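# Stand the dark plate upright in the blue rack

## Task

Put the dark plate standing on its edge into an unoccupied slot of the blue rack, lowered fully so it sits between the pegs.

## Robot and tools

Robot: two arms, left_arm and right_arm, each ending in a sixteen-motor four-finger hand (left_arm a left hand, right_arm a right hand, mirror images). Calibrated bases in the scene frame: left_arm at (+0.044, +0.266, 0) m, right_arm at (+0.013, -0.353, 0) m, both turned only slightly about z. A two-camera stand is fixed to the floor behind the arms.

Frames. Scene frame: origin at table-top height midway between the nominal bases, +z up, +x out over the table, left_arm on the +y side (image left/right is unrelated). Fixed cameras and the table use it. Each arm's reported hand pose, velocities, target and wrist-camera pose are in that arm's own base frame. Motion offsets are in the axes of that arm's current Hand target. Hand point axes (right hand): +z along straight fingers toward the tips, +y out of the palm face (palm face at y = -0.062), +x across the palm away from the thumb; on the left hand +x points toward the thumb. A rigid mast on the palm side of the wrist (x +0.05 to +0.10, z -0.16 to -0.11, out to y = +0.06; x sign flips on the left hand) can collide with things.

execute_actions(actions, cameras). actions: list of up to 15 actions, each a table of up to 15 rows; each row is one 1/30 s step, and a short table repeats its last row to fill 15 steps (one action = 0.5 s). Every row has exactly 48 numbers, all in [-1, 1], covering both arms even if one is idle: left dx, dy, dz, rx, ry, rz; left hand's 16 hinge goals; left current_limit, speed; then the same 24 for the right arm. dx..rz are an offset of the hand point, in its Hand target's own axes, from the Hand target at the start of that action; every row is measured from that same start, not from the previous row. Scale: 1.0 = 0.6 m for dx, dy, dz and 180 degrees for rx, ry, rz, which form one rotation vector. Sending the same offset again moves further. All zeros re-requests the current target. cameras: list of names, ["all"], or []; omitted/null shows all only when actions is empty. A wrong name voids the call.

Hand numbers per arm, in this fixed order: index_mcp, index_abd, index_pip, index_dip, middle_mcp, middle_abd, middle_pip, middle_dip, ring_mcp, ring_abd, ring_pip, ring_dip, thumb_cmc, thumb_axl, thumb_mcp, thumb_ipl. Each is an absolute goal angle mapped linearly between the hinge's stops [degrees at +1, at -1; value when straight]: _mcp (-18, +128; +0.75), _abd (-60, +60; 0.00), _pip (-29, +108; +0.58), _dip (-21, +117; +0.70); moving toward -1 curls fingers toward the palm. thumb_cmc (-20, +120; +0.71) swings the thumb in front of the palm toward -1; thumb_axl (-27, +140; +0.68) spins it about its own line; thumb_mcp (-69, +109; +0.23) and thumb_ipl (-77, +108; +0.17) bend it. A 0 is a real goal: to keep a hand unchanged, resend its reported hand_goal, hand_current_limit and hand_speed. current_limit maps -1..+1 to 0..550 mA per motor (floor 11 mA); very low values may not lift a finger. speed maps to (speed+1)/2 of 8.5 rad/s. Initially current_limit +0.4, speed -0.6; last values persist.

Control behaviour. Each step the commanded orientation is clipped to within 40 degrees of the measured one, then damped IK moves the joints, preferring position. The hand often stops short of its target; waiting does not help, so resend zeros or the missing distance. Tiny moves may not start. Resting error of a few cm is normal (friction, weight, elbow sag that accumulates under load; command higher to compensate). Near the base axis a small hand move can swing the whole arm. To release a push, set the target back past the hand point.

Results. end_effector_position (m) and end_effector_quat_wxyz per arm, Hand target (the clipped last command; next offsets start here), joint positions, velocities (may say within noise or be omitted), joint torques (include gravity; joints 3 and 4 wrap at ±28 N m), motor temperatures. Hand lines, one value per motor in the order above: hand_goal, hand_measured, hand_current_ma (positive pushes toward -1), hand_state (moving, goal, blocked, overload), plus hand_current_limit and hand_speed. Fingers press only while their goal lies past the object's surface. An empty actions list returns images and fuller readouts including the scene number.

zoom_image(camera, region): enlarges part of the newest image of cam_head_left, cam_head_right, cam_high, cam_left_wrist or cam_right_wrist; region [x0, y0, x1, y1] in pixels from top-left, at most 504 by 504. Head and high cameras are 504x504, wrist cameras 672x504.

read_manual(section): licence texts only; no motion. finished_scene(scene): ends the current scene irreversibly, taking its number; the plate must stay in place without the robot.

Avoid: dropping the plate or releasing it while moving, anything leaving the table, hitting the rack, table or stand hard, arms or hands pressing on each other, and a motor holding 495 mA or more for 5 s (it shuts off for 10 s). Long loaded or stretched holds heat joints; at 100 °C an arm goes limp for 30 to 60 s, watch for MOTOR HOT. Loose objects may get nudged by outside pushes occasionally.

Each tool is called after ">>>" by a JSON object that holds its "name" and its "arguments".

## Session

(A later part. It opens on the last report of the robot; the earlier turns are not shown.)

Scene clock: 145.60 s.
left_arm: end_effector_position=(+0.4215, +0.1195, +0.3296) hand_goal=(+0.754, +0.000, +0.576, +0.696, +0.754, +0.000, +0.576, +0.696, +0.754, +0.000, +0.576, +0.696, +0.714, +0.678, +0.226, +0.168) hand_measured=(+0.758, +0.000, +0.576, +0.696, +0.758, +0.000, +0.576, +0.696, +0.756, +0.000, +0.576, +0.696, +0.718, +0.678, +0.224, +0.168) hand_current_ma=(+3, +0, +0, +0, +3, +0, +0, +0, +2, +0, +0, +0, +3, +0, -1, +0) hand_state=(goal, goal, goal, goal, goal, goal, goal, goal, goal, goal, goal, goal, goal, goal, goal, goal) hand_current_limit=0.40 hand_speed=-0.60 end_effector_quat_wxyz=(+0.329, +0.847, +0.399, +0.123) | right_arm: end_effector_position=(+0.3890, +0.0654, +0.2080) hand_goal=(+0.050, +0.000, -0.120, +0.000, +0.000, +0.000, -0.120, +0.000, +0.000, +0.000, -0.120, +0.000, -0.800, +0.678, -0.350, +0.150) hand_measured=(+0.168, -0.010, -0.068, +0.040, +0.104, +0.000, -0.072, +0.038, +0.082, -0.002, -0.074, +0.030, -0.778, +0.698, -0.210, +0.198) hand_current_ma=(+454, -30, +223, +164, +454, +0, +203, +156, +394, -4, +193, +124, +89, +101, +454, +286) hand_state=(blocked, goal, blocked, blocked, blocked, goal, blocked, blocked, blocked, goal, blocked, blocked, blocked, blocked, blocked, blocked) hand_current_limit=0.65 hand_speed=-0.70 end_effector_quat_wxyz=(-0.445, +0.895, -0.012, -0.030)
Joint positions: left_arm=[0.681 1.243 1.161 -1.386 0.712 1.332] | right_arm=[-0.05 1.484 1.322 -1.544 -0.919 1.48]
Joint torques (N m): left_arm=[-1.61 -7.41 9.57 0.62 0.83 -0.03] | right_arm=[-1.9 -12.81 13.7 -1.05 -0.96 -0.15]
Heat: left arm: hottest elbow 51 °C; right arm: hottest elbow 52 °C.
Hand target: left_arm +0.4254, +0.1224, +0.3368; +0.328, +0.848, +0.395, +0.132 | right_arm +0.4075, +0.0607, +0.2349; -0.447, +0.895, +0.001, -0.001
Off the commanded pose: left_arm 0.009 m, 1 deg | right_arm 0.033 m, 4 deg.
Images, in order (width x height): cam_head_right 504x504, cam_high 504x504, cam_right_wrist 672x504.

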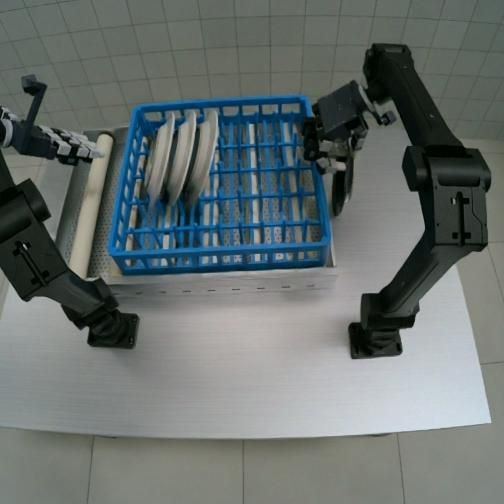

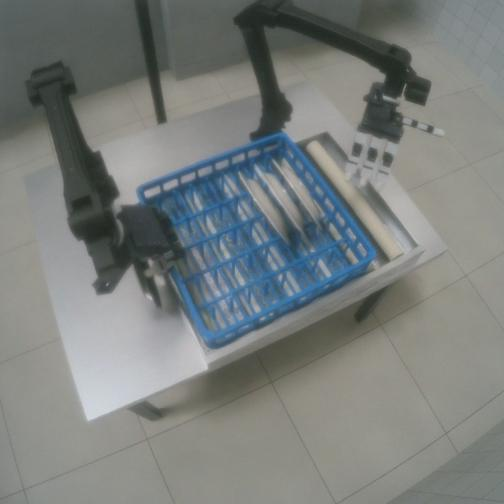

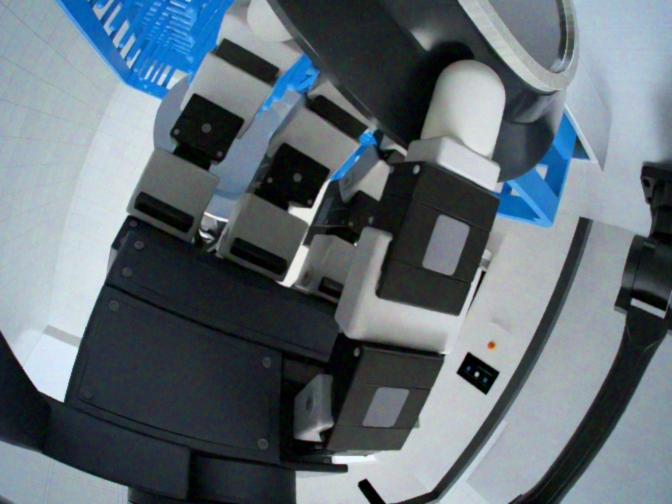

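>>> {"name": "execute_actions", "arguments": {"actions": [[[0,0,0,0,0,0,0.754,0,0.576,0.696,0.754,0,0.576,0.696,0.754,0,0.576,0.696,0.714,0.678,0.226,0.168,0.4,-0.6,0,-0.0267,-0.02,0,0,0,0.05,0,-0.12,0.0,0.0,0,-0.12,0.0,0.0,0,-0.12,0.0,-0.8,0.678,-0.35,0.15,0.65,-0.7]],[[0,0,0,0,0,0,0.754,0,0.576,0.696,0.754,0,0.576,0.696,0.754,0,0.576,0.696,0.714,0.678,0.226,0.168,0.4,-0.6,0,0,0,0,0,0,0.05,0,-0.12,0.0,0.0,0,-0.12,0.0,0.0,0,-0.12,0.0,-0.8,0.678,-0.35,0.15,0.65,-0.7]]], "cameras": ["cam_head_right","cam_high","cam_right_wrist"]}}

>>> {"name": "zoom_image", "arguments": {"camera": "cam_head_right", "region": [240, 80, 400, 240]}}

>>> {"name": "zoom_image", "arguments": {"camera": "cam_high", "region": [90, 160, 250, 320]}}

Scene clock: 147.20 s.
left_arm: end_effector_position=(+0.4215, +0.1195, +0.3296) hand_goal=(+0.754, +0.000, +0.576, +0.696, +0.754, +0.000, +0.576, +0.696, +0.754, +0.000, +0.576, +0.696, +0.714, +0.678, +0.226, +0.168) hand_measured=(+0.758, +0.000, +0.576, +0.696, +0.758, +0.000, +0.576, +0.696, +0.756, +0.000, +0.576, +0.696, +0.718, +0.678, +0.224, +0.168) hand_current_ma=(+3, +0, +0, +0, +3, +0, +0, +0, +2, +0, +0, +0, +3, +0, -1, +0) hand_state=(goal, goal, goal, goal, goal, goal, goal, goal, goal, goal, goal, goal, goal, goal, goal, goal) hand_current_limit=0.40 hand_speed=-0.60 end_effector_quat_wxyz=(+0.329, +0.847, +0.399, +0.123) | right_arm: end_effector_position=(+0.3914, +0.0650, +0.2265) hand_goal=(+0.050, +0.000, -0.120, +0.000, +0.000, +0.000, -0.120, +0.000, +0.000, +0.000, -0.120, +0.000, -0.800, +0.678, -0.350, +0.150) hand_measured=(+0.168, -0.010, -0.068, +0.038, +0.102, +0.000, -0.072, +0.038, +0.080, -0.002, -0.074, +0.028, -0.778, +0.698, -0.208, +0.198) hand_current_ma=(+454, -30, +223, +155, +454, +0, +203, +155, +374, -4, +193, +115, +92, +101, +454, +286) hand_state=(blocked, goal, blocked, blocked, blocked, goal, blocked, blocked, blocked, goal, blocked, blocked, blocked, blocked, blocked, blocked) hand_current_limit=0.65 hand_speed=-0.70 end_effector_quat_wxyz=(-0.445, +0.895, -0.012, -0.031)
Joint positions: left_arm=[0.681 1.243 1.161 -1.386 0.712 1.332] | right_arm=[-0.05 1.485 1.372 -1.596 -0.917 1.479]
Joint torques (N m): left_arm=[-1.67 -7.47 9.58 0.62 0.83 -0.04] | right_arm=[-1.08 -13.04 13.59 -0.98 -1.07 -0.16]
Heat: left arm: hottest elbow 51 °C; right arm: hottest elbow 52 °C.
Hand target: left_arm +0.4254, +0.1224, +0.3368; +0.328, +0.848, +0.395, +0.132 | right_arm +0.4075, +0.0607, +0.2549; -0.447, +0.895, +0.001, -0.001
Off the commanded pose: left_arm 0.009 m, 1 deg | right_arm 0.033 m, 4 deg.
Images, in order (width x height): cam_head_right 504x504, cam_high 504x504, cam_right_wrist 672x504.

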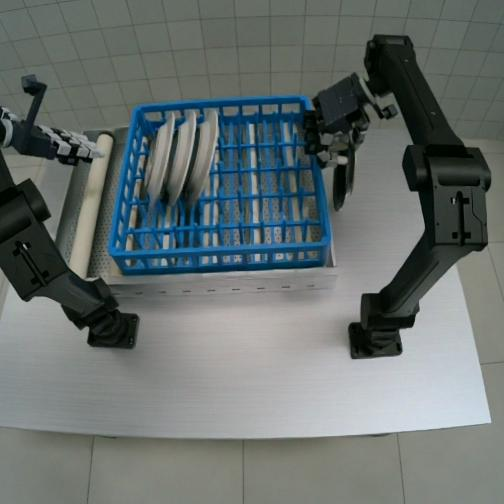

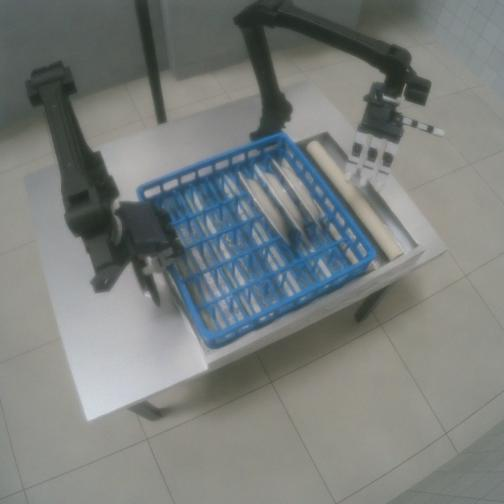

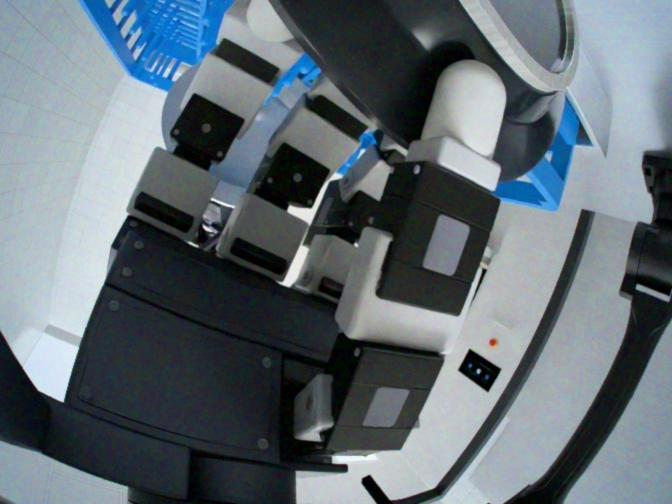

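Scaled by 3.150 from the camera's 504x504 image, which has a finer 720x720 frame.

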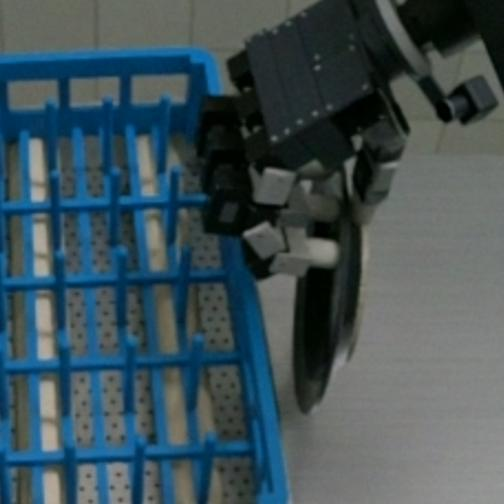

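Scaled by 3.150 from the camera's 504x504 image, which has a finer 720x720 frame.

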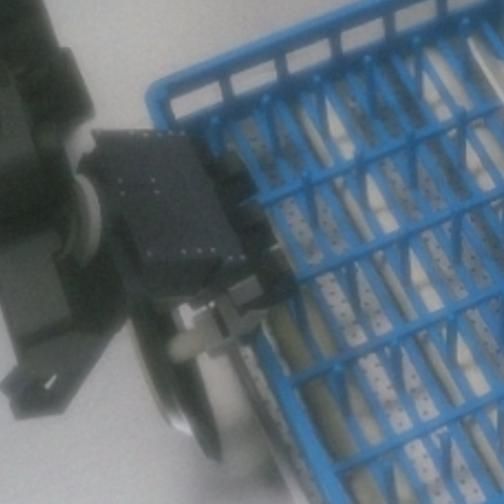

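>>> {"name": "execute_actions", "arguments": {"actions": [[[0,0,0,0,0,0,0.754,0,0.576,0.696,0.754,0,0.576,0.696,0.754,0,0.576,0.696,0.714,0.678,0.226,0.168,0.4,-0.6,0,0.023,-0.0307,0,0,0,0.05,0,-0.12,0.0,0.0,0,-0.12,0.0,0.0,0,-0.12,0.0,-0.8,0.678,-0.35,0.15,0.65,-0.7]],[[0,0,0,0,0,0,0.754,0,0.576,0.696,0.754,0,0.576,0.696,0.754,0,0.576,0.696,0.714,0.678,0.226,0.168,0.4,-0.6,0,0.023,-0.0307,0,0,0,0.05,0,-0.12,0.0,0.0,0,-0.12,0.0,0.0,0,-0.12,0.0,-0.8,0.678,-0.35,0.15,0.65,-0.7]],[[0,0,0,0,0,0,0.754,0,0.576,0.696,0.754,0,0.576,0.696,0.754,0,0.576,0.696,0.714,0.678,0.226,0.168,0.4,-0.6,0,0,0,0,0,0,0.05,0,-0.12,0.0,0.0,0,-0.12,0.0,0.0,0,-0.12,0.0,-0.8,0.678,-0.35,0.15,0.65,-0.7]]], "cameras": ["cam_head_right","cam_high","cam_right_wrist"]}}

>>> {"name": "zoom_image", "arguments": {"camera": "cam_head_right", "region": [280, 80, 440, 240]}}

>>> {"name": "zoom_image", "arguments": {"camera": "cam_high", "region": [60, 180, 220, 340]}}

Scene clock: 150.33 s.
left_arm: end_effector_position=(+0.4215, +0.1195, +0.3296) hand_goal=(+0.754, +0.000, +0.576, +0.696, +0.754, +0.000, +0.576, +0.696, +0.754, +0.000, +0.576, +0.696, +0.714, +0.678, +0.226, +0.168) hand_measured=(+0.758, +0.000, +0.576, +0.696, +0.758, +0.000, +0.576, +0.696, +0.756, +0.000, +0.576, +0.696, +0.718, +0.678, +0.224, +0.168) hand_current_ma=(+3, +0, +0, +0, +3, +0, +0, +0, +2, +0, +0, +0, +3, +0, -1, +0) hand_state=(goal, goal, goal, goal, goal, goal, goal, goal, goal, goal, goal, goal, goal, goal, goal, goal) hand_current_limit=0.40 hand_speed=-0.60 end_effector_quat_wxyz=(+0.329, +0.847, +0.399, +0.123) | right_arm: end_effector_position=(+0.3918, +0.0196, +0.2270) hand_goal=(+0.050, +0.000, -0.120, +0.000, +0.000, +0.000, -0.120, +0.000, +0.000, +0.000, -0.120, +0.000, -0.800, +0.678, -0.350, +0.150) hand_measured=(+0.168, -0.010, -0.068, +0.022, +0.088, +0.000, -0.072, +0.032, +0.058, -0.002, -0.088, +0.012, -0.774, +0.698, -0.198, +0.198) hand_current_ma=(+454, -30, +223, +88, +421, +0, +203, +127, +269, -3, +127, +45, +108, +101, +454, +286) hand_state=(blocked, goal, blocked, blocked, blocked, goal, blocked, blocked, blocked, goal, blocked, goal, blocked, blocked, blocked, blocked) hand_current_limit=0.65 hand_speed=-0.70 end_effector_quat_wxyz=(-0.440, +0.897, -0.019, -0.017)
Joint positions: left_arm=[0.681 1.243 1.161 -1.386 0.712 1.332] | right_arm=[-0.155 1.499 1.39 -1.679 -0.894 1.355]
Joint torques (N m): left_arm=[-1.73 -7.47 9.58 0.64 0.83 -0.03] | right_arm=[-1.96 -13.1 13.59 -1.16 -1.11 -0.11]
Heat: left arm: hottest elbow 51 °C; right arm: hottest elbow 52 °C.
Hand target: left_arm +0.4254, +0.1224, +0.3368; +0.328, +0.848, +0.395, +0.132 | right_arm +0.4076, +0.0147, +0.2549; -0.447, +0.895, +0.001, -0.001
Off the commanded pose: left_arm 0.009 m, 1 deg | right_arm 0.033 m, 3 deg.
joint sent to its limit (right arm) — joint 4 (wrist pitch), lower limit. The joint targets still meet the commanded pose.
Images, in order (width x height): cam_head_right 504x504, cam_high 504x504, cam_right_wrist 672x504.

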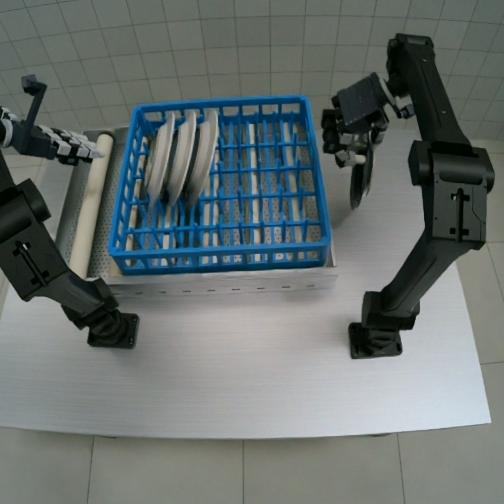

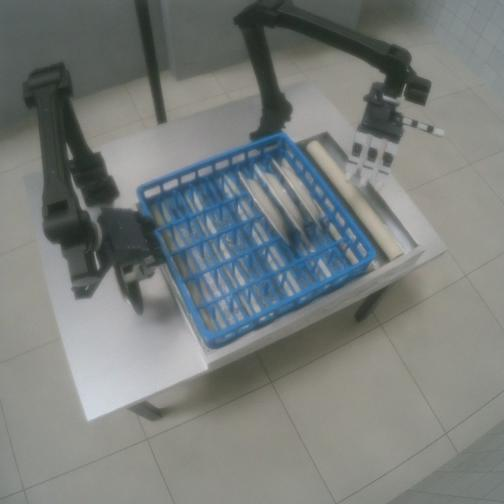

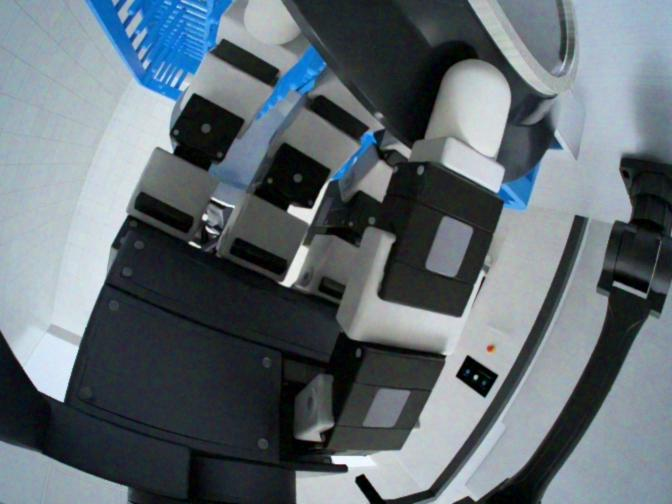

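Scaled by 3.150 from the camera's 504x504 image, which has a finer 720x720 frame.

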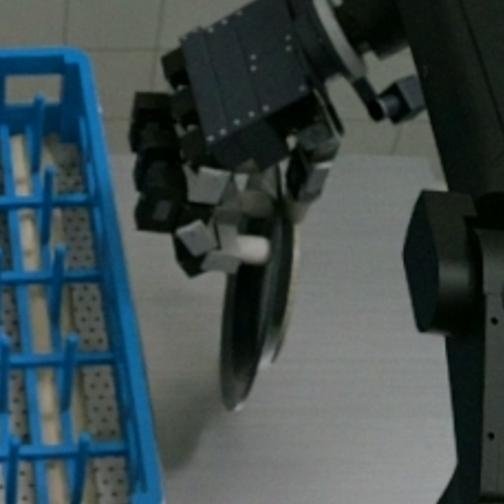

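Scaled by 3.150 from the camera's 504x504 image, which has a finer 720x720 frame.

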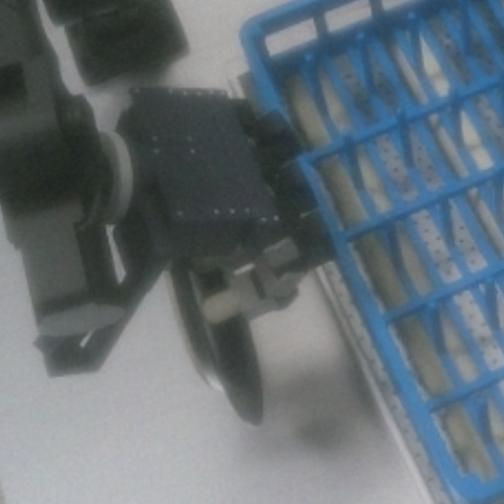

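>>> {"name": "execute_actions", "arguments": {"actions": [[[0,0,0,0,0,0,0.754,0,0.576,0.696,0.754,0,0.576,0.696,0.754,0,0.576,0.696,0.714,0.678,0.226,0.168,0.4,-0.6,0,0.0267,0.02,0,0,0,0.05,0,-0.12,0.0,0.0,0,-0.12,0.0,0.0,0,-0.12,0.0,-0.8,0.678,-0.35,0.15,0.65,-0.7]],[[0,0,0,0,0,0,0.754,0,0.576,0.696,0.754,0,0.576,0.696,0.754,0,0.576,0.696,0.714,0.678,0.226,0.168,0.4,-0.6,0,0.0133,0.01,0,0,0,0.05,0,-0.12,0.0,0.0,0,-0.12,0.0,0.0,0,-0.12,0.0,-0.8,0.678,-0.35,0.15,0.65,-0.7]],[[0,0,0,0,0,0,0.754,0,0.576,0.696,0.754,0,0.576,0.696,0.754,0,0.576,0.696,0.714,0.678,0.226,0.168,0.4,-0.6,0,0,0,0,0,0,0.05,0,-0.12,0.0,0.0,0,-0.12,0.0,0.0,0,-0.12,0.0,-0.8,0.678,-0.35,0.15,0.65,-0.7]]], "cameras": ["cam_head_right","cam_high","cam_right_wrist"]}}

>>> {"name": "zoom_image", "arguments": {"camera": "cam_head_right", "region": [280, 80, 440, 240]}}

>>> {"name": "zoom_image", "arguments": {"camera": "cam_high", "region": [60, 180, 220, 340]}}

Scene clock: 154.77 s.
left_arm: end_effector_position=(+0.4215, +0.1195, +0.3296) hand_goal=(+0.754, +0.000, +0.576, +0.696, +0.754, +0.000, +0.576, +0.696, +0.754, +0.000, +0.576, +0.696, +0.714, +0.678, +0.226, +0.168) hand_measured=(+0.758, +0.000, +0.576, +0.696, +0.758, +0.000, +0.576, +0.696, +0.756, +0.000, +0.576, +0.696, +0.718, +0.678, +0.224, +0.168) hand_current_ma=(+3, +0, +0, +0, +3, +0, +0, +0, +2, +0, +0, +0, +3, +0, -1, +0) hand_state=(goal, goal, goal, goal, goal, goal, goal, goal, goal, goal, goal, goal, goal, goal, goal, goal) hand_current_limit=0.40 hand_speed=-0.60 end_effector_quat_wxyz=(+0.329, +0.847, +0.399, +0.123) | right_arm: end_effector_position=(+0.3987, +0.0185, +0.2134) hand_goal=(+0.050, +0.000, -0.120, +0.000, +0.000, +0.000, -0.120, +0.000, +0.000, +0.000, -0.120, +0.000, -0.800, +0.678, -0.350, +0.150) hand_measured=(+0.168, -0.010, -0.068, +0.022, +0.088, +0.000, -0.072, +0.032, +0.058, -0.002, -0.088, +0.012, -0.774, +0.698, -0.198, +0.198) hand_current_ma=(+454, -30, +223, +88, +421, +0, +203, +127, +269, -3, +127, +45, +108, +101, +454, +286) hand_state=(blocked, goal, blocked, blocked, blocked, goal, blocked, blocked, blocked, goal, blocked, goal, blocked, blocked, blocked, blocked) hand_current_limit=0.65 hand_speed=-0.70 end_effector_quat_wxyz=(-0.443, +0.896, -0.006, -0.022)
Joint positions: left_arm=[0.681 1.243 1.161 -1.386 0.712 1.332] | right_arm=[-0.155 1.534 1.39 -1.679 -0.894 1.308]
Joint torques (N m): left_arm=[-1.67 -7.53 9.57 0.62 0.83 -0.03] | right_arm=[-2.2 -13.45 9.76 -0.36 -1.33 -0.12]
Heat: left arm: hottest elbow 51 °C; right arm: hottest elbow 52 °C.
Hand target: left_arm +0.4254, +0.1224, +0.3368; +0.328, +0.848, +0.395, +0.132 | right_arm +0.4076, +0.0147, +0.2249; -0.447, +0.895, +0.001, -0.001
Off the commanded pose: left_arm 0.009 m, 1 deg | right_arm 0.015 m, 3 deg.
Images, in order (width x height): cam_head_right 504x504, cam_high 504x504, cam_right_wrist 672x504.

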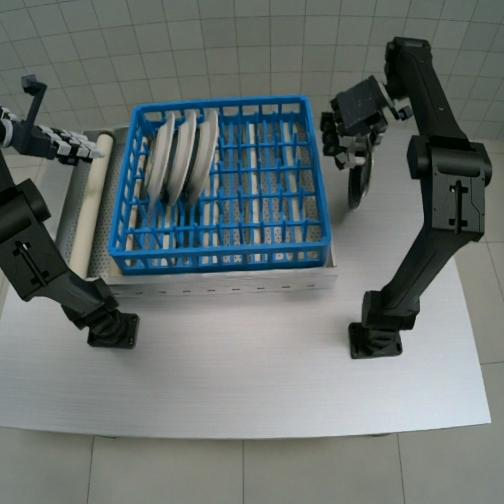

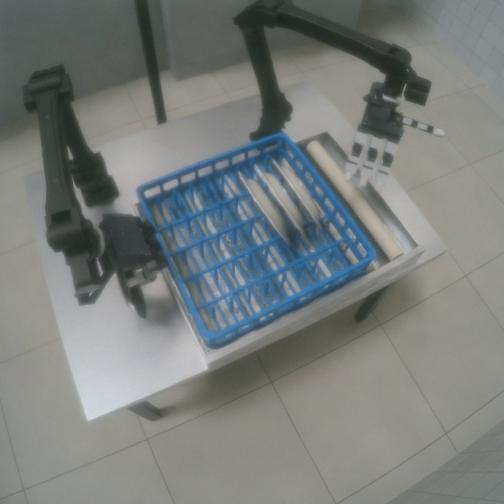

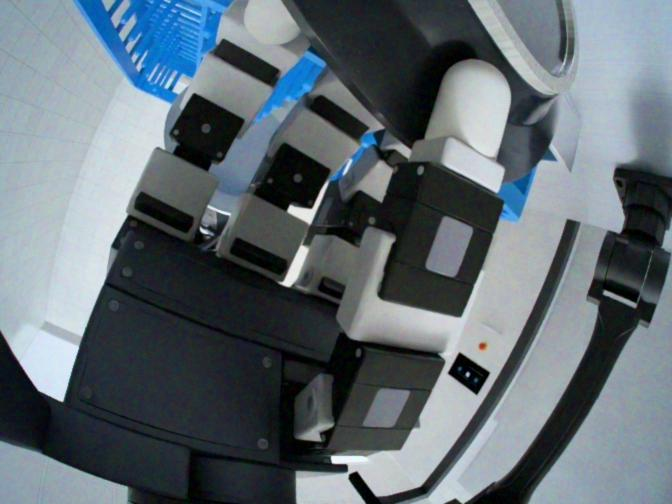

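Scaled by 3.150 from the camera's 504x504 image, which has a finer 720x720 frame.

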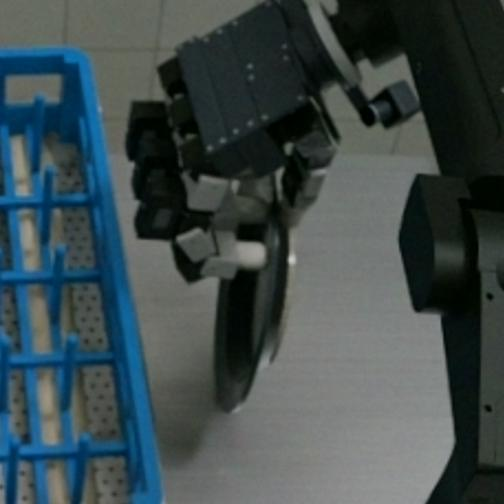

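Scaled by 3.150 from the camera's 504x504 image, which has a finer 720x720 frame.

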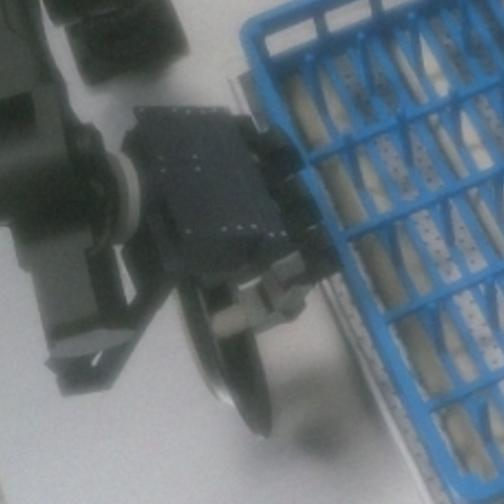

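>>> {"name": "execute_actions", "arguments": {"actions": [[[0,0,0,0,0,0,0.754,0,0.576,0.696,0.754,0,0.576,0.696,0.754,0,0.576,0.696,0.714,0.678,0.226,0.168,0.4,-0.6,0,0.016,0.012,0,0,0,0.05,0,-0.12,0.0,0.0,0,-0.12,0.0,0.0,0,-0.12,0.0,-0.8,0.678,-0.35,0.15,0.65,-0.7]],[[0,0,0,0,0,0,0.754,0,0.576,0.696,0.754,0,0.576,0.696,0.754,0,0.576,0.696,0.714,0.678,0.226,0.168,0.4,-0.6,0,0,0,0,0,0,0.05,0,-0.12,0.0,0.0,0,-0.12,0.0,0.0,0,-0.12,0.0,-0.8,0.678,-0.35,0.15,0.65,-0.7]]], "cameras": []}}

Scene clock: 156.77 s.
left_arm: end_effector_position=(+0.4215, +0.1195, +0.3296) hand_goal=(+0.754, +0.000, +0.576, +0.696, +0.754, +0.000, +0.576, +0.696, +0.754, +0.000, +0.576, +0.696, +0.714, +0.678, +0.226, +0.168) hand_measured=(+0.758, +0.000, +0.576, +0.696, +0.758, +0.000, +0.576, +0.696, +0.756, +0.000, +0.576, +0.696, +0.718, +0.678, +0.224, +0.168) hand_current_ma=(+3, +0, +0, +0, +3, +0, +0, +0, +2, +0, +0, +0, +3, +0, -1, +0) hand_state=(goal, goal, goal, goal, goal, goal, goal, goal, goal, goal, goal, goal, goal, goal, goal, goal) hand_current_limit=0.40 hand_speed=-0.60 end_effector_quat_wxyz=(+0.329, +0.847, +0.399, +0.123) | right_arm: end_effector_position=(+0.4007, +0.0182, +0.2075) hand_goal=(+0.050, +0.000, -0.120, +0.000, +0.000, +0.000, -0.120, +0.000, +0.000, +0.000, -0.120, +0.000, -0.800, +0.678, -0.350, +0.150) hand_measured=(+0.168, -0.010, -0.068, +0.022, +0.088, +0.000, -0.072, +0.030, +0.056, -0.002, -0.090, +0.012, -0.774, +0.698, -0.198, +0.198) hand_current_ma=(+454, -30, +223, +88, +417, +0, +203, +122, +262, -3, +125, +44, +108, +101, +454, +286) hand_state=(blocked, goal, blocked, blocked, blocked, goal, blocked, blocked, blocked, goal, blocked, goal, blocked, blocked, blocked, blocked) hand_current_limit=0.65 hand_speed=-0.70 end_effector_quat_wxyz=(-0.443, +0.897, -0.004, -0.019)
Joint positions: left_arm=[0.681 1.243 1.161 -1.386 0.712 1.332] | right_arm=[-0.155 1.536 1.378 -1.658 -0.894 1.307]
Joint torques (N m): left_arm=[-1.67 -7.41 9.58 0.64 0.84 -0.04] | right_arm=[-2.14 -13.33 8.68 0.12 -1.31 -0.15]
Heat: left arm: hottest elbow 51 °C; right arm: hottest elbow 52 °C.
Hand target: left_arm +0.4254, +0.1224, +0.3368; +0.328, +0.848, +0.395, +0.132 | right_arm +0.4075, +0.0146, +0.2130; -0.447, +0.895, +0.001, -0.001
Off the commanded pose: left_arm 0.009 m, 1 deg | right_arm 0.010 m, 2 deg.
No camera images: "cameras" was empty.

>>> {"name": "execute_actions", "arguments": {"actions": [[[0,0,0,0,0,0,0.754,0,0.576,0.696,0.754,0,0.576,0.696,0.754,0,0.576,0.696,0.714,0.678,0.226,0.168,0.4,-0.6,0,0.0133,0.01,0,0,0,0.05,0,-0.12,0.0,0.0,0,-0.12,0.0,0.0,0,-0.12,0.0,-0.8,0.678,-0.35,0.15,0.65,-0.7]],[[0,0,0,0,0,0,0.754,0,0.576,0.696,0.754,0,0.576,0.696,0.754,0,0.576,0.696,0.714,0.678,0.226,0.168,0.4,-0.6,0,0,0,0,0,0,0.05,0,-0.12,0.0,0.0,0,-0.12,0.0,0.0,0,-0.12,0.0,-0.8,0.678,-0.35,0.15,0.65,-0.7]]], "cameras": ["cam_head_right","cam_high","cam_right_wrist"]}}

>>> {"name": "zoom_image", "arguments": {"camera": "cam_head_right", "region": [280, 80, 440, 240]}}

>>> {"name": "zoom_image", "arguments": {"camera": "cam_high", "region": [60, 180, 220, 340]}}

Scene clock: 158.43 s.
left_arm: end_effector_position=(+0.4215, +0.1195, +0.3296) hand_goal=(+0.754, +0.000, +0.576, +0.696, +0.754, +0.000, +0.576, +0.696, +0.754, +0.000, +0.576, +0.696, +0.714, +0.678, +0.226, +0.168) hand_measured=(+0.758, +0.000, +0.576, +0.696, +0.758, +0.000, +0.576, +0.696, +0.756, +0.000, +0.576, +0.696, +0.718, +0.678, +0.224, +0.168) hand_current_ma=(+3, +0, +0, +0, +3, +0, +0, +0, +2, +0, +0, +0, +3, +0, -1, +0) hand_state=(goal, goal, goal, goal, goal, goal, goal, goal, goal, goal, goal, goal, goal, goal, goal, goal) hand_current_limit=0.40 hand_speed=-0.60 end_effector_quat_wxyz=(+0.329, +0.847, +0.399, +0.123) | right_arm: end_effector_position=(+0.4015, +0.0183, +0.2057) hand_goal=(+0.050, +0.000, -0.120, +0.000, +0.000, +0.000, -0.120, +0.000, +0.000, +0.000, -0.120, +0.000, -0.800, +0.678, -0.350, +0.150) hand_measured=(+0.168, -0.008, -0.072, +0.018, +0.086, +0.000, -0.072, +0.030, +0.056, -0.002, -0.090, +0.012, -0.774, +0.698, -0.196, +0.198) hand_current_ma=(+454, -28, +204, +68, +412, -1, +203, +119, +262, -3, +125, +44, +108, +101, +454, +286) hand_state=(blocked, goal, blocked, goal, blocked, goal, blocked, blocked, blocked, goal, blocked, goal, blocked, blocked, blocked, blocked) hand_current_limit=0.65 hand_speed=-0.70 end_effector_quat_wxyz=(-0.443, +0.896, -0.006, -0.017)
Joint positions: left_arm=[0.681 1.243 1.161 -1.386 0.712 1.332] | right_arm=[-0.156 1.536 1.373 -1.647 -0.897 1.313]
Joint torques (N m): left_arm=[-1.73 -7.53 9.55 0.64 0.83 -0.03] | right_arm=[-1.55 -13.1 7.38 0.5 -1.19 -0.17]
Heat: left arm: hottest elbow 51 °C; right arm: hottest elbow 52 °C.
Hand target: left_arm +0.4254, +0.1224, +0.3368; +0.328, +0.848, +0.395, +0.132 | right_arm +0.4076, +0.0148, +0.2031; -0.447, +0.895, +0.001, -0.001
Off the commanded pose: left_arm 0.009 m, 1 deg | right_arm 0.008 m, 2 deg.
Images, in order (width x height): cam_head_right 504x504, cam_high 504x504, cam_right_wrist 672x504.

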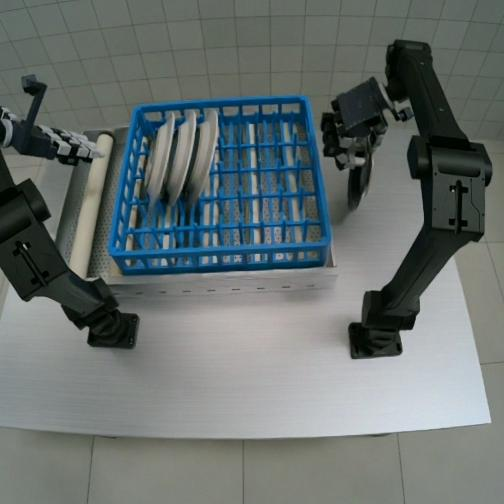

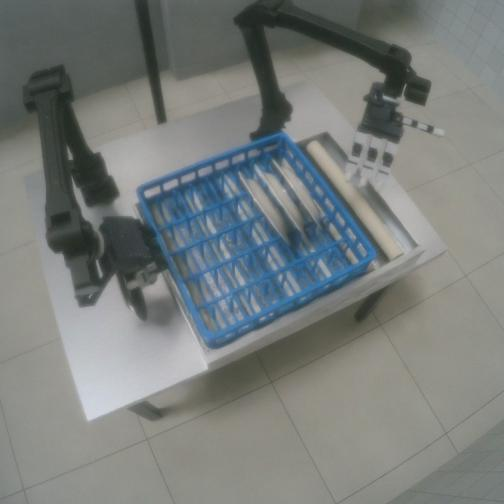

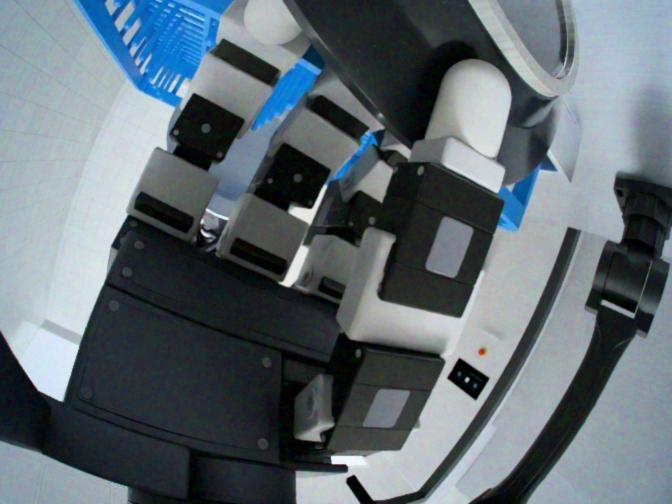

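Scaled by 3.150 from the camera's 504x504 image, which has a finer 720x720 frame.

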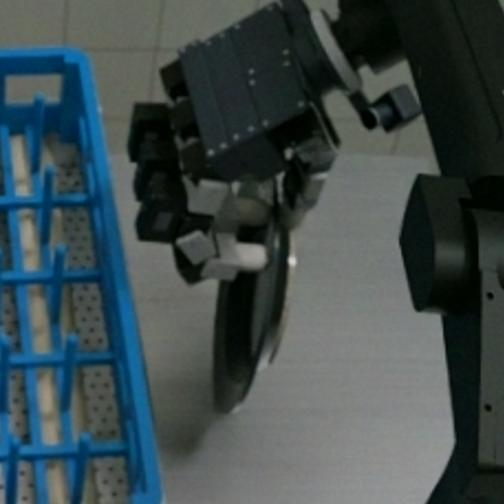

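Scaled by 3.150 from the camera's 504x504 image, which has a finer 720x720 frame.

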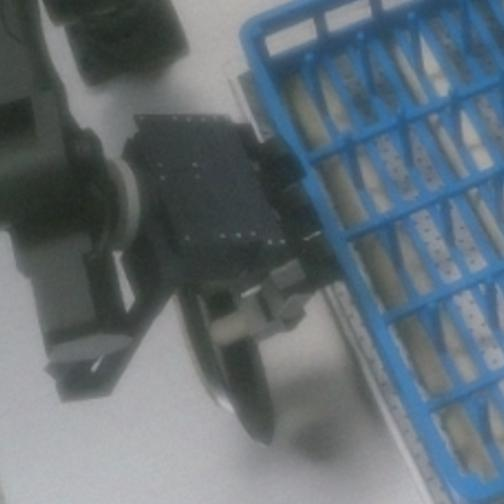

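>>> {"name": "execute_actions", "arguments": {"actions": []}}

>>> {"name": "zoom_image", "arguments": {"camera": "cam_head_right", "region": [240, 80, 400, 240]}}

>>> {"name": "zoom_image", "arguments": {"camera": "cam_high", "region": [60, 160, 240, 340]}}

Scene clock: 160.20 s.
left_arm: end_effector_position=(+0.4215, +0.1195, +0.3296) hand_goal=(+0.754, +0.000, +0.576, +0.696, +0.754, +0.000, +0.576, +0.696, +0.754, +0.000, +0.576, +0.696, +0.714, +0.678, +0.226, +0.168) hand_measured=(+0.758, +0.000, +0.576, +0.696, +0.758, +0.000, +0.576, +0.696, +0.756, +0.000, +0.576, +0.696, +0.718, +0.678, +0.224, +0.168) hand_current_ma=(+3, +0, +0, +0, +3, +0, +0, +0, +2, +0, +0, +0, +3, +0, -1, +0) hand_state=(goal, goal, goal, goal, goal, goal, goal, goal, goal, goal, goal, goal, goal, goal, goal, goal) hand_current_limit=0.40 hand_speed=-0.60 end_effector_quat_wxyz=(+0.329, +0.847, +0.399, +0.123) | right_arm: end_effector_position=(+0.4015, +0.0183, +0.2057) hand_goal=(+0.050, +0.000, -0.120, +0.000, +0.000, +0.000, -0.120, +0.000, +0.000, +0.000, -0.120, +0.000, -0.800, +0.678, -0.350, +0.150) hand_measured=(+0.168, -0.008, -0.072, +0.018, +0.086, +0.000, -0.072, +0.030, +0.056, -0.002, -0.090, +0.012, -0.774, +0.698, -0.196, +0.198) hand_current_ma=(+454, -28, +204, +68, +412, -1, +203, +119, +262, -3, +125, +44, +108, +101, +454, +286) hand_state=(blocked, goal, blocked, goal, blocked, goal, blocked, blocked, blocked, goal, blocked, goal, blocked, blocked, blocked, blocked) hand_current_limit=0.65 hand_speed=-0.70 end_effector_quat_wxyz=(-0.443, +0.896, -0.006, -0.017)
Joint positions: left_arm=[0.681 1.243 1.161 -1.386 0.712 1.332] | right_arm=[-0.156 1.536 1.373 -1.647 -0.897 1.313]
Joint velocities: within noise
Joint torques (N m): left_arm=[-1.67 -7.53 9.59 0.62 0.83 -0.03] | right_arm=[-1.85 -12.75 7.31 0.38 -1.18 -0.17]
Motor temperatures (°C): left_arm=[30 36 51 30 34 30] | right_arm=[32 32 51 30 32 29]
Heat: left arm: hottest elbow 51 °C; right arm: hottest elbow 51 °C.
Hand target: left_arm +0.4254, +0.1224, +0.3368; +0.328, +0.848, +0.395, +0.132 | right_arm +0.4076, +0.0148, +0.2031; -0.447, +0.895, +0.001, -0.001
Off the commanded pose: left_arm 0.009 m, 1 deg | right_arm 0.008 m, 2 deg.

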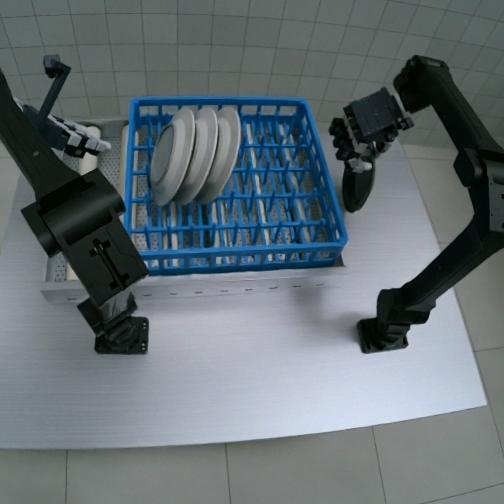

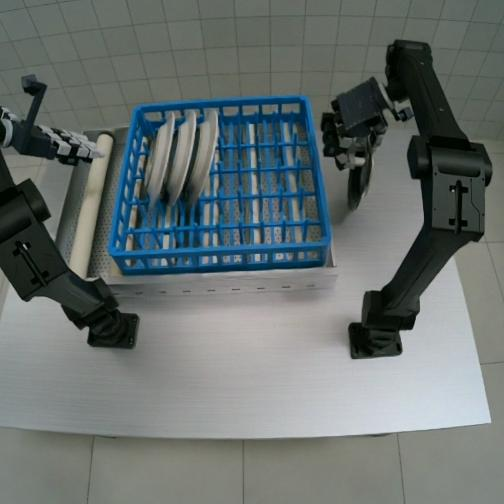

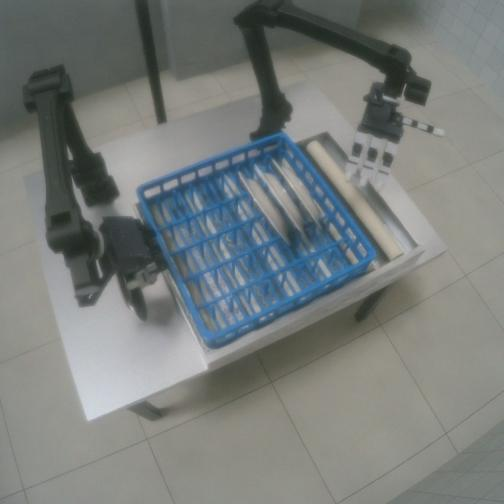

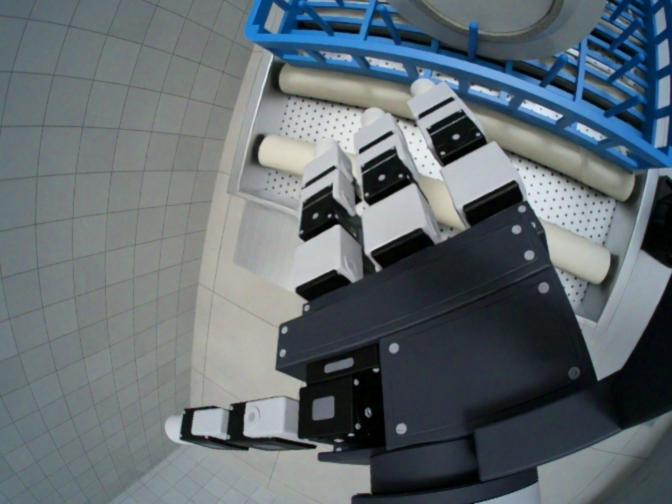

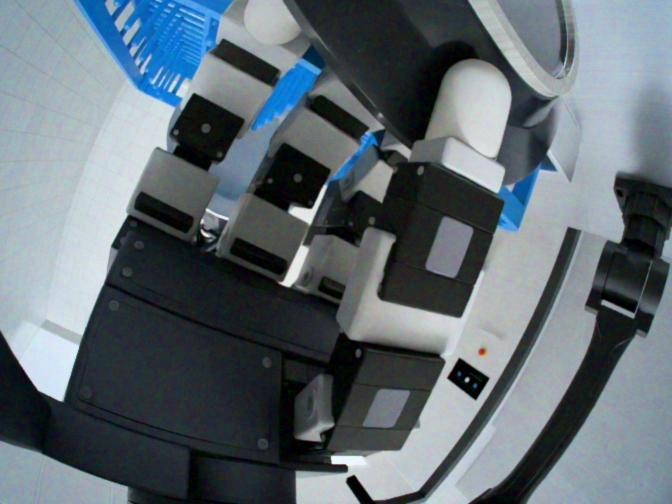

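Scaled by 3.150 from the camera's 504x504 image, which has a finer 720x720 frame.

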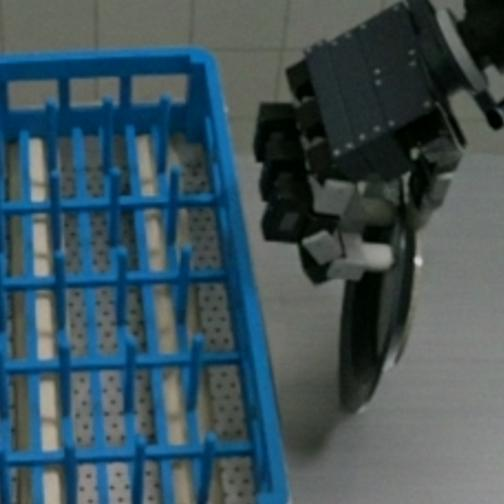

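Scaled by 2.800 from the camera's 504x504 image, which has a finer 720x720 frame.

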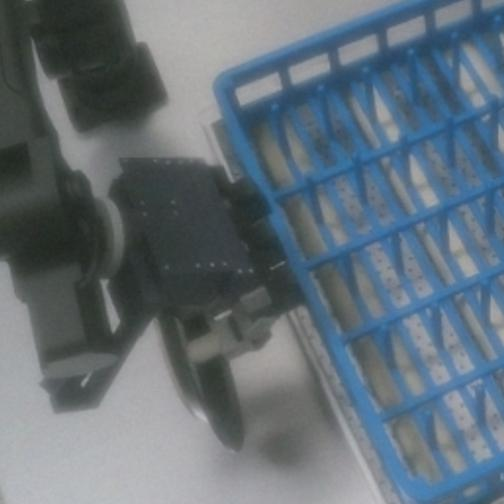

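>>> {"name": "zoom_image", "arguments": {"camera": "cam_high", "region": [90, 240, 180, 330]}}

>>> {"name": "zoom_image", "arguments": {"camera": "cam_head_right", "region": [310, 130, 400, 220]}}

>>> {"name": "zoom_image", "arguments": {"camera": "cam_head_left", "region": [300, 130, 400, 230]}}

>>> {"name": "zoom_image", "arguments": {"camera": "cam_right_wrist", "region": [168, 0, 672, 400]}}

Scaled by 5.600 from the camera's 504x504 image, which has a finer 720x720 frame.

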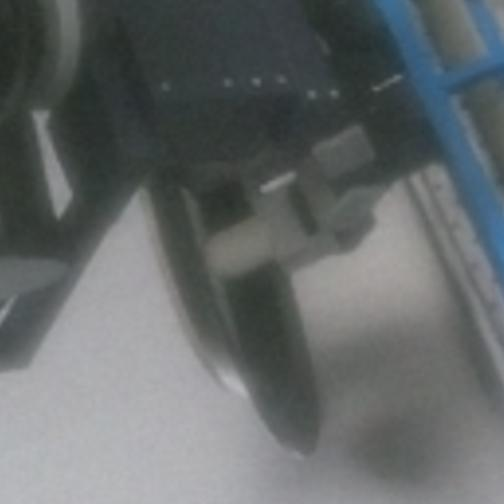

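Scaled by 5.600 from the camera's 504x504 image, which has a finer 720x720 frame.

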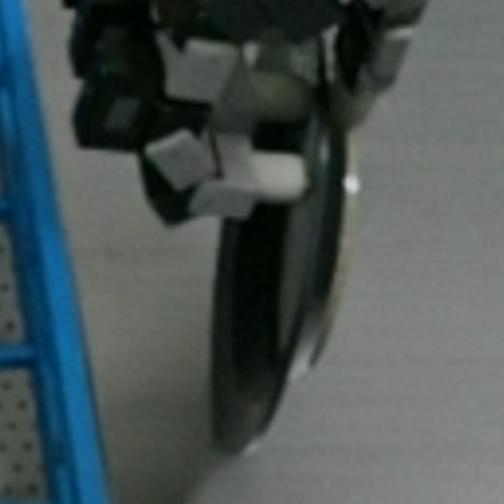

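Scaled by 5.040 from the camera's 504x504 image, which has a finer 720x720 frame.

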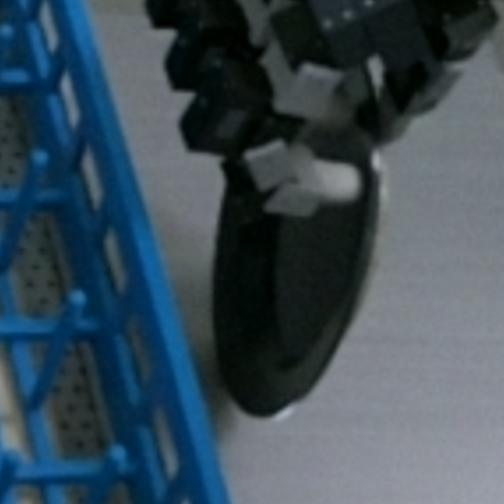

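Scaled by 1.000.

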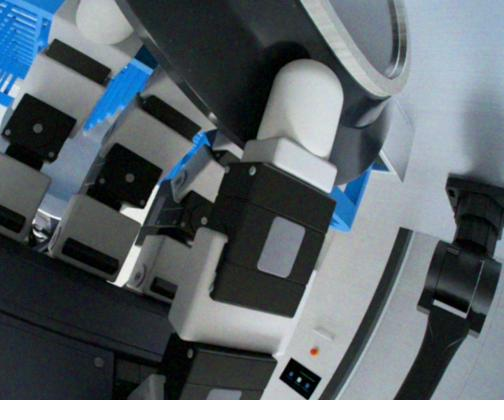

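>>> {"name": "execute_actions", "arguments": {"actions": [[[0,0,0,0,0,0,0.754,0,0.576,0.696,0.754,0,0.576,0.696,0.754,0,0.576,0.696,0.714,0.678,0.226,0.168,0.4,-0.6,0,0,0,0,0,0,0.17,0,-0.07,0.02,0.1,0,-0.07,0.03,0.1,0,-0.09,0.02,-0.77,0.69,-0.19,0.2,0.65,-0.7]],[[0,0,0,0,0,0,0.754,0,0.576,0.696,0.754,0,0.576,0.696,0.754,0,0.576,0.696,0.714,0.678,0.226,0.168,0.4,-0.6,0,0,0,0,0,0,0.24,0,-0.07,0.02,0.18,0,-0.07,0.03,0.2,0,-0.09,0.02,-0.77,0.69,-0.19,0.2,0.65,-0.8]]], "cameras": ["cam_head_left", "cam_right_wrist", "cam_high"]}}

Scene clock: 170.83 s.
left_arm: end_effector_position=(+0.4215, +0.1195, +0.3296) hand_goal=(+0.754, +0.000, +0.576, +0.696, +0.754, +0.000, +0.576, +0.696, +0.754, +0.000, +0.576, +0.696, +0.714, +0.678, +0.226, +0.168) hand_measured=(+0.758, +0.000, +0.576, +0.696, +0.758, +0.000, +0.576, +0.696, +0.756, +0.000, +0.576, +0.696, +0.718, +0.678, +0.224, +0.168) hand_current_ma=(+3, +0, +0, +0, +3, +0, +0, +0, +2, +0, +0, +0, +3, +0, -1, +0) hand_state=(goal, goal, goal, goal, goal, goal, goal, goal, goal, goal, goal, goal, goal, goal, goal, goal) hand_current_limit=0.40 hand_speed=-0.60 end_effector_quat_wxyz=(+0.329, +0.847, +0.399, +0.123) | right_arm: end_effector_position=(+0.4051, +0.0180, +0.2046) hand_goal=(+0.240, +0.000, -0.070, +0.020, +0.180, +0.000, -0.070, +0.030, +0.200, +0.000, -0.090, +0.020, -0.770, +0.690, -0.190, +0.200) hand_measured=(+0.234, -0.004, -0.066, +0.022, +0.176, +0.000, -0.064, +0.034, +0.196, -0.002, -0.086, +0.018, -0.770, +0.690, -0.182, +0.210) hand_current_ma=(-24, -10, +15, +4, -16, -1, +19, +11, -18, -3, +16, -3, -2, +2, +38, +48) hand_state=(goal, goal, goal, goal, goal, goal, goal, goal, goal, goal, goal, goal, goal, goal, goal, goal) hand_current_limit=0.65 hand_speed=-0.80 end_effector_quat_wxyz=(-0.443, +0.896, -0.001, -0.009)
Joint positions: left_arm=[0.681 1.243 1.161 -1.386 0.712 1.332] | right_arm=[-0.156 1.536 1.372 -1.633 -0.899 1.307]
Joint torques (N m): left_arm=[-1.73 -7.59 9.57 0.61 0.83 -0.03] | right_arm=[-1.44 -12.34 7.45 0.1 -1.15 -0.14]
Heat: left arm: hottest elbow 51 °C; right arm: hottest elbow 50 °C.
Hand target: left_arm +0.4254, +0.1224, +0.3368; +0.328, +0.848, +0.395, +0.132 | right_arm +0.4075, +0.0148, +0.2030; -0.447, +0.895, +0.001, -0.001
Off the commanded pose: left_arm 0.009 m, 1 deg | right_arm 0.004 m, 1 deg.
Images, in order (width x height): cam_head_left 504x504, cam_high 504x504, cam_right_wrist 672x504.

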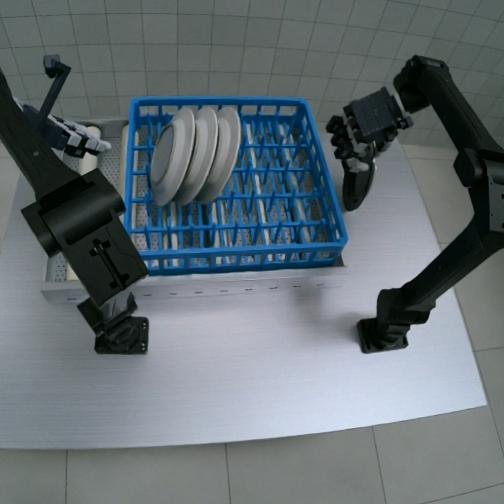

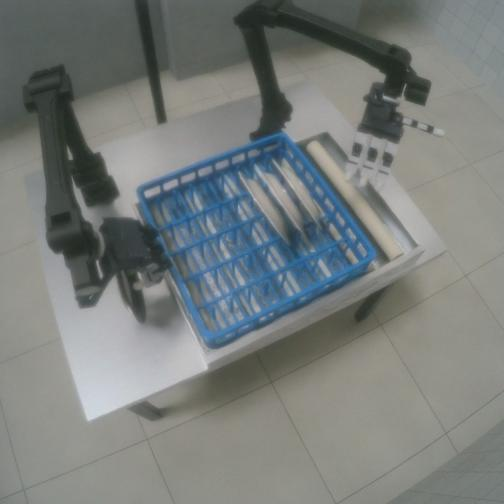

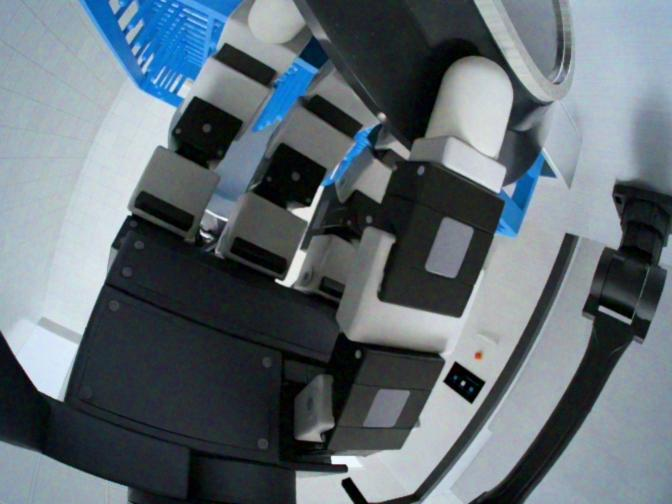

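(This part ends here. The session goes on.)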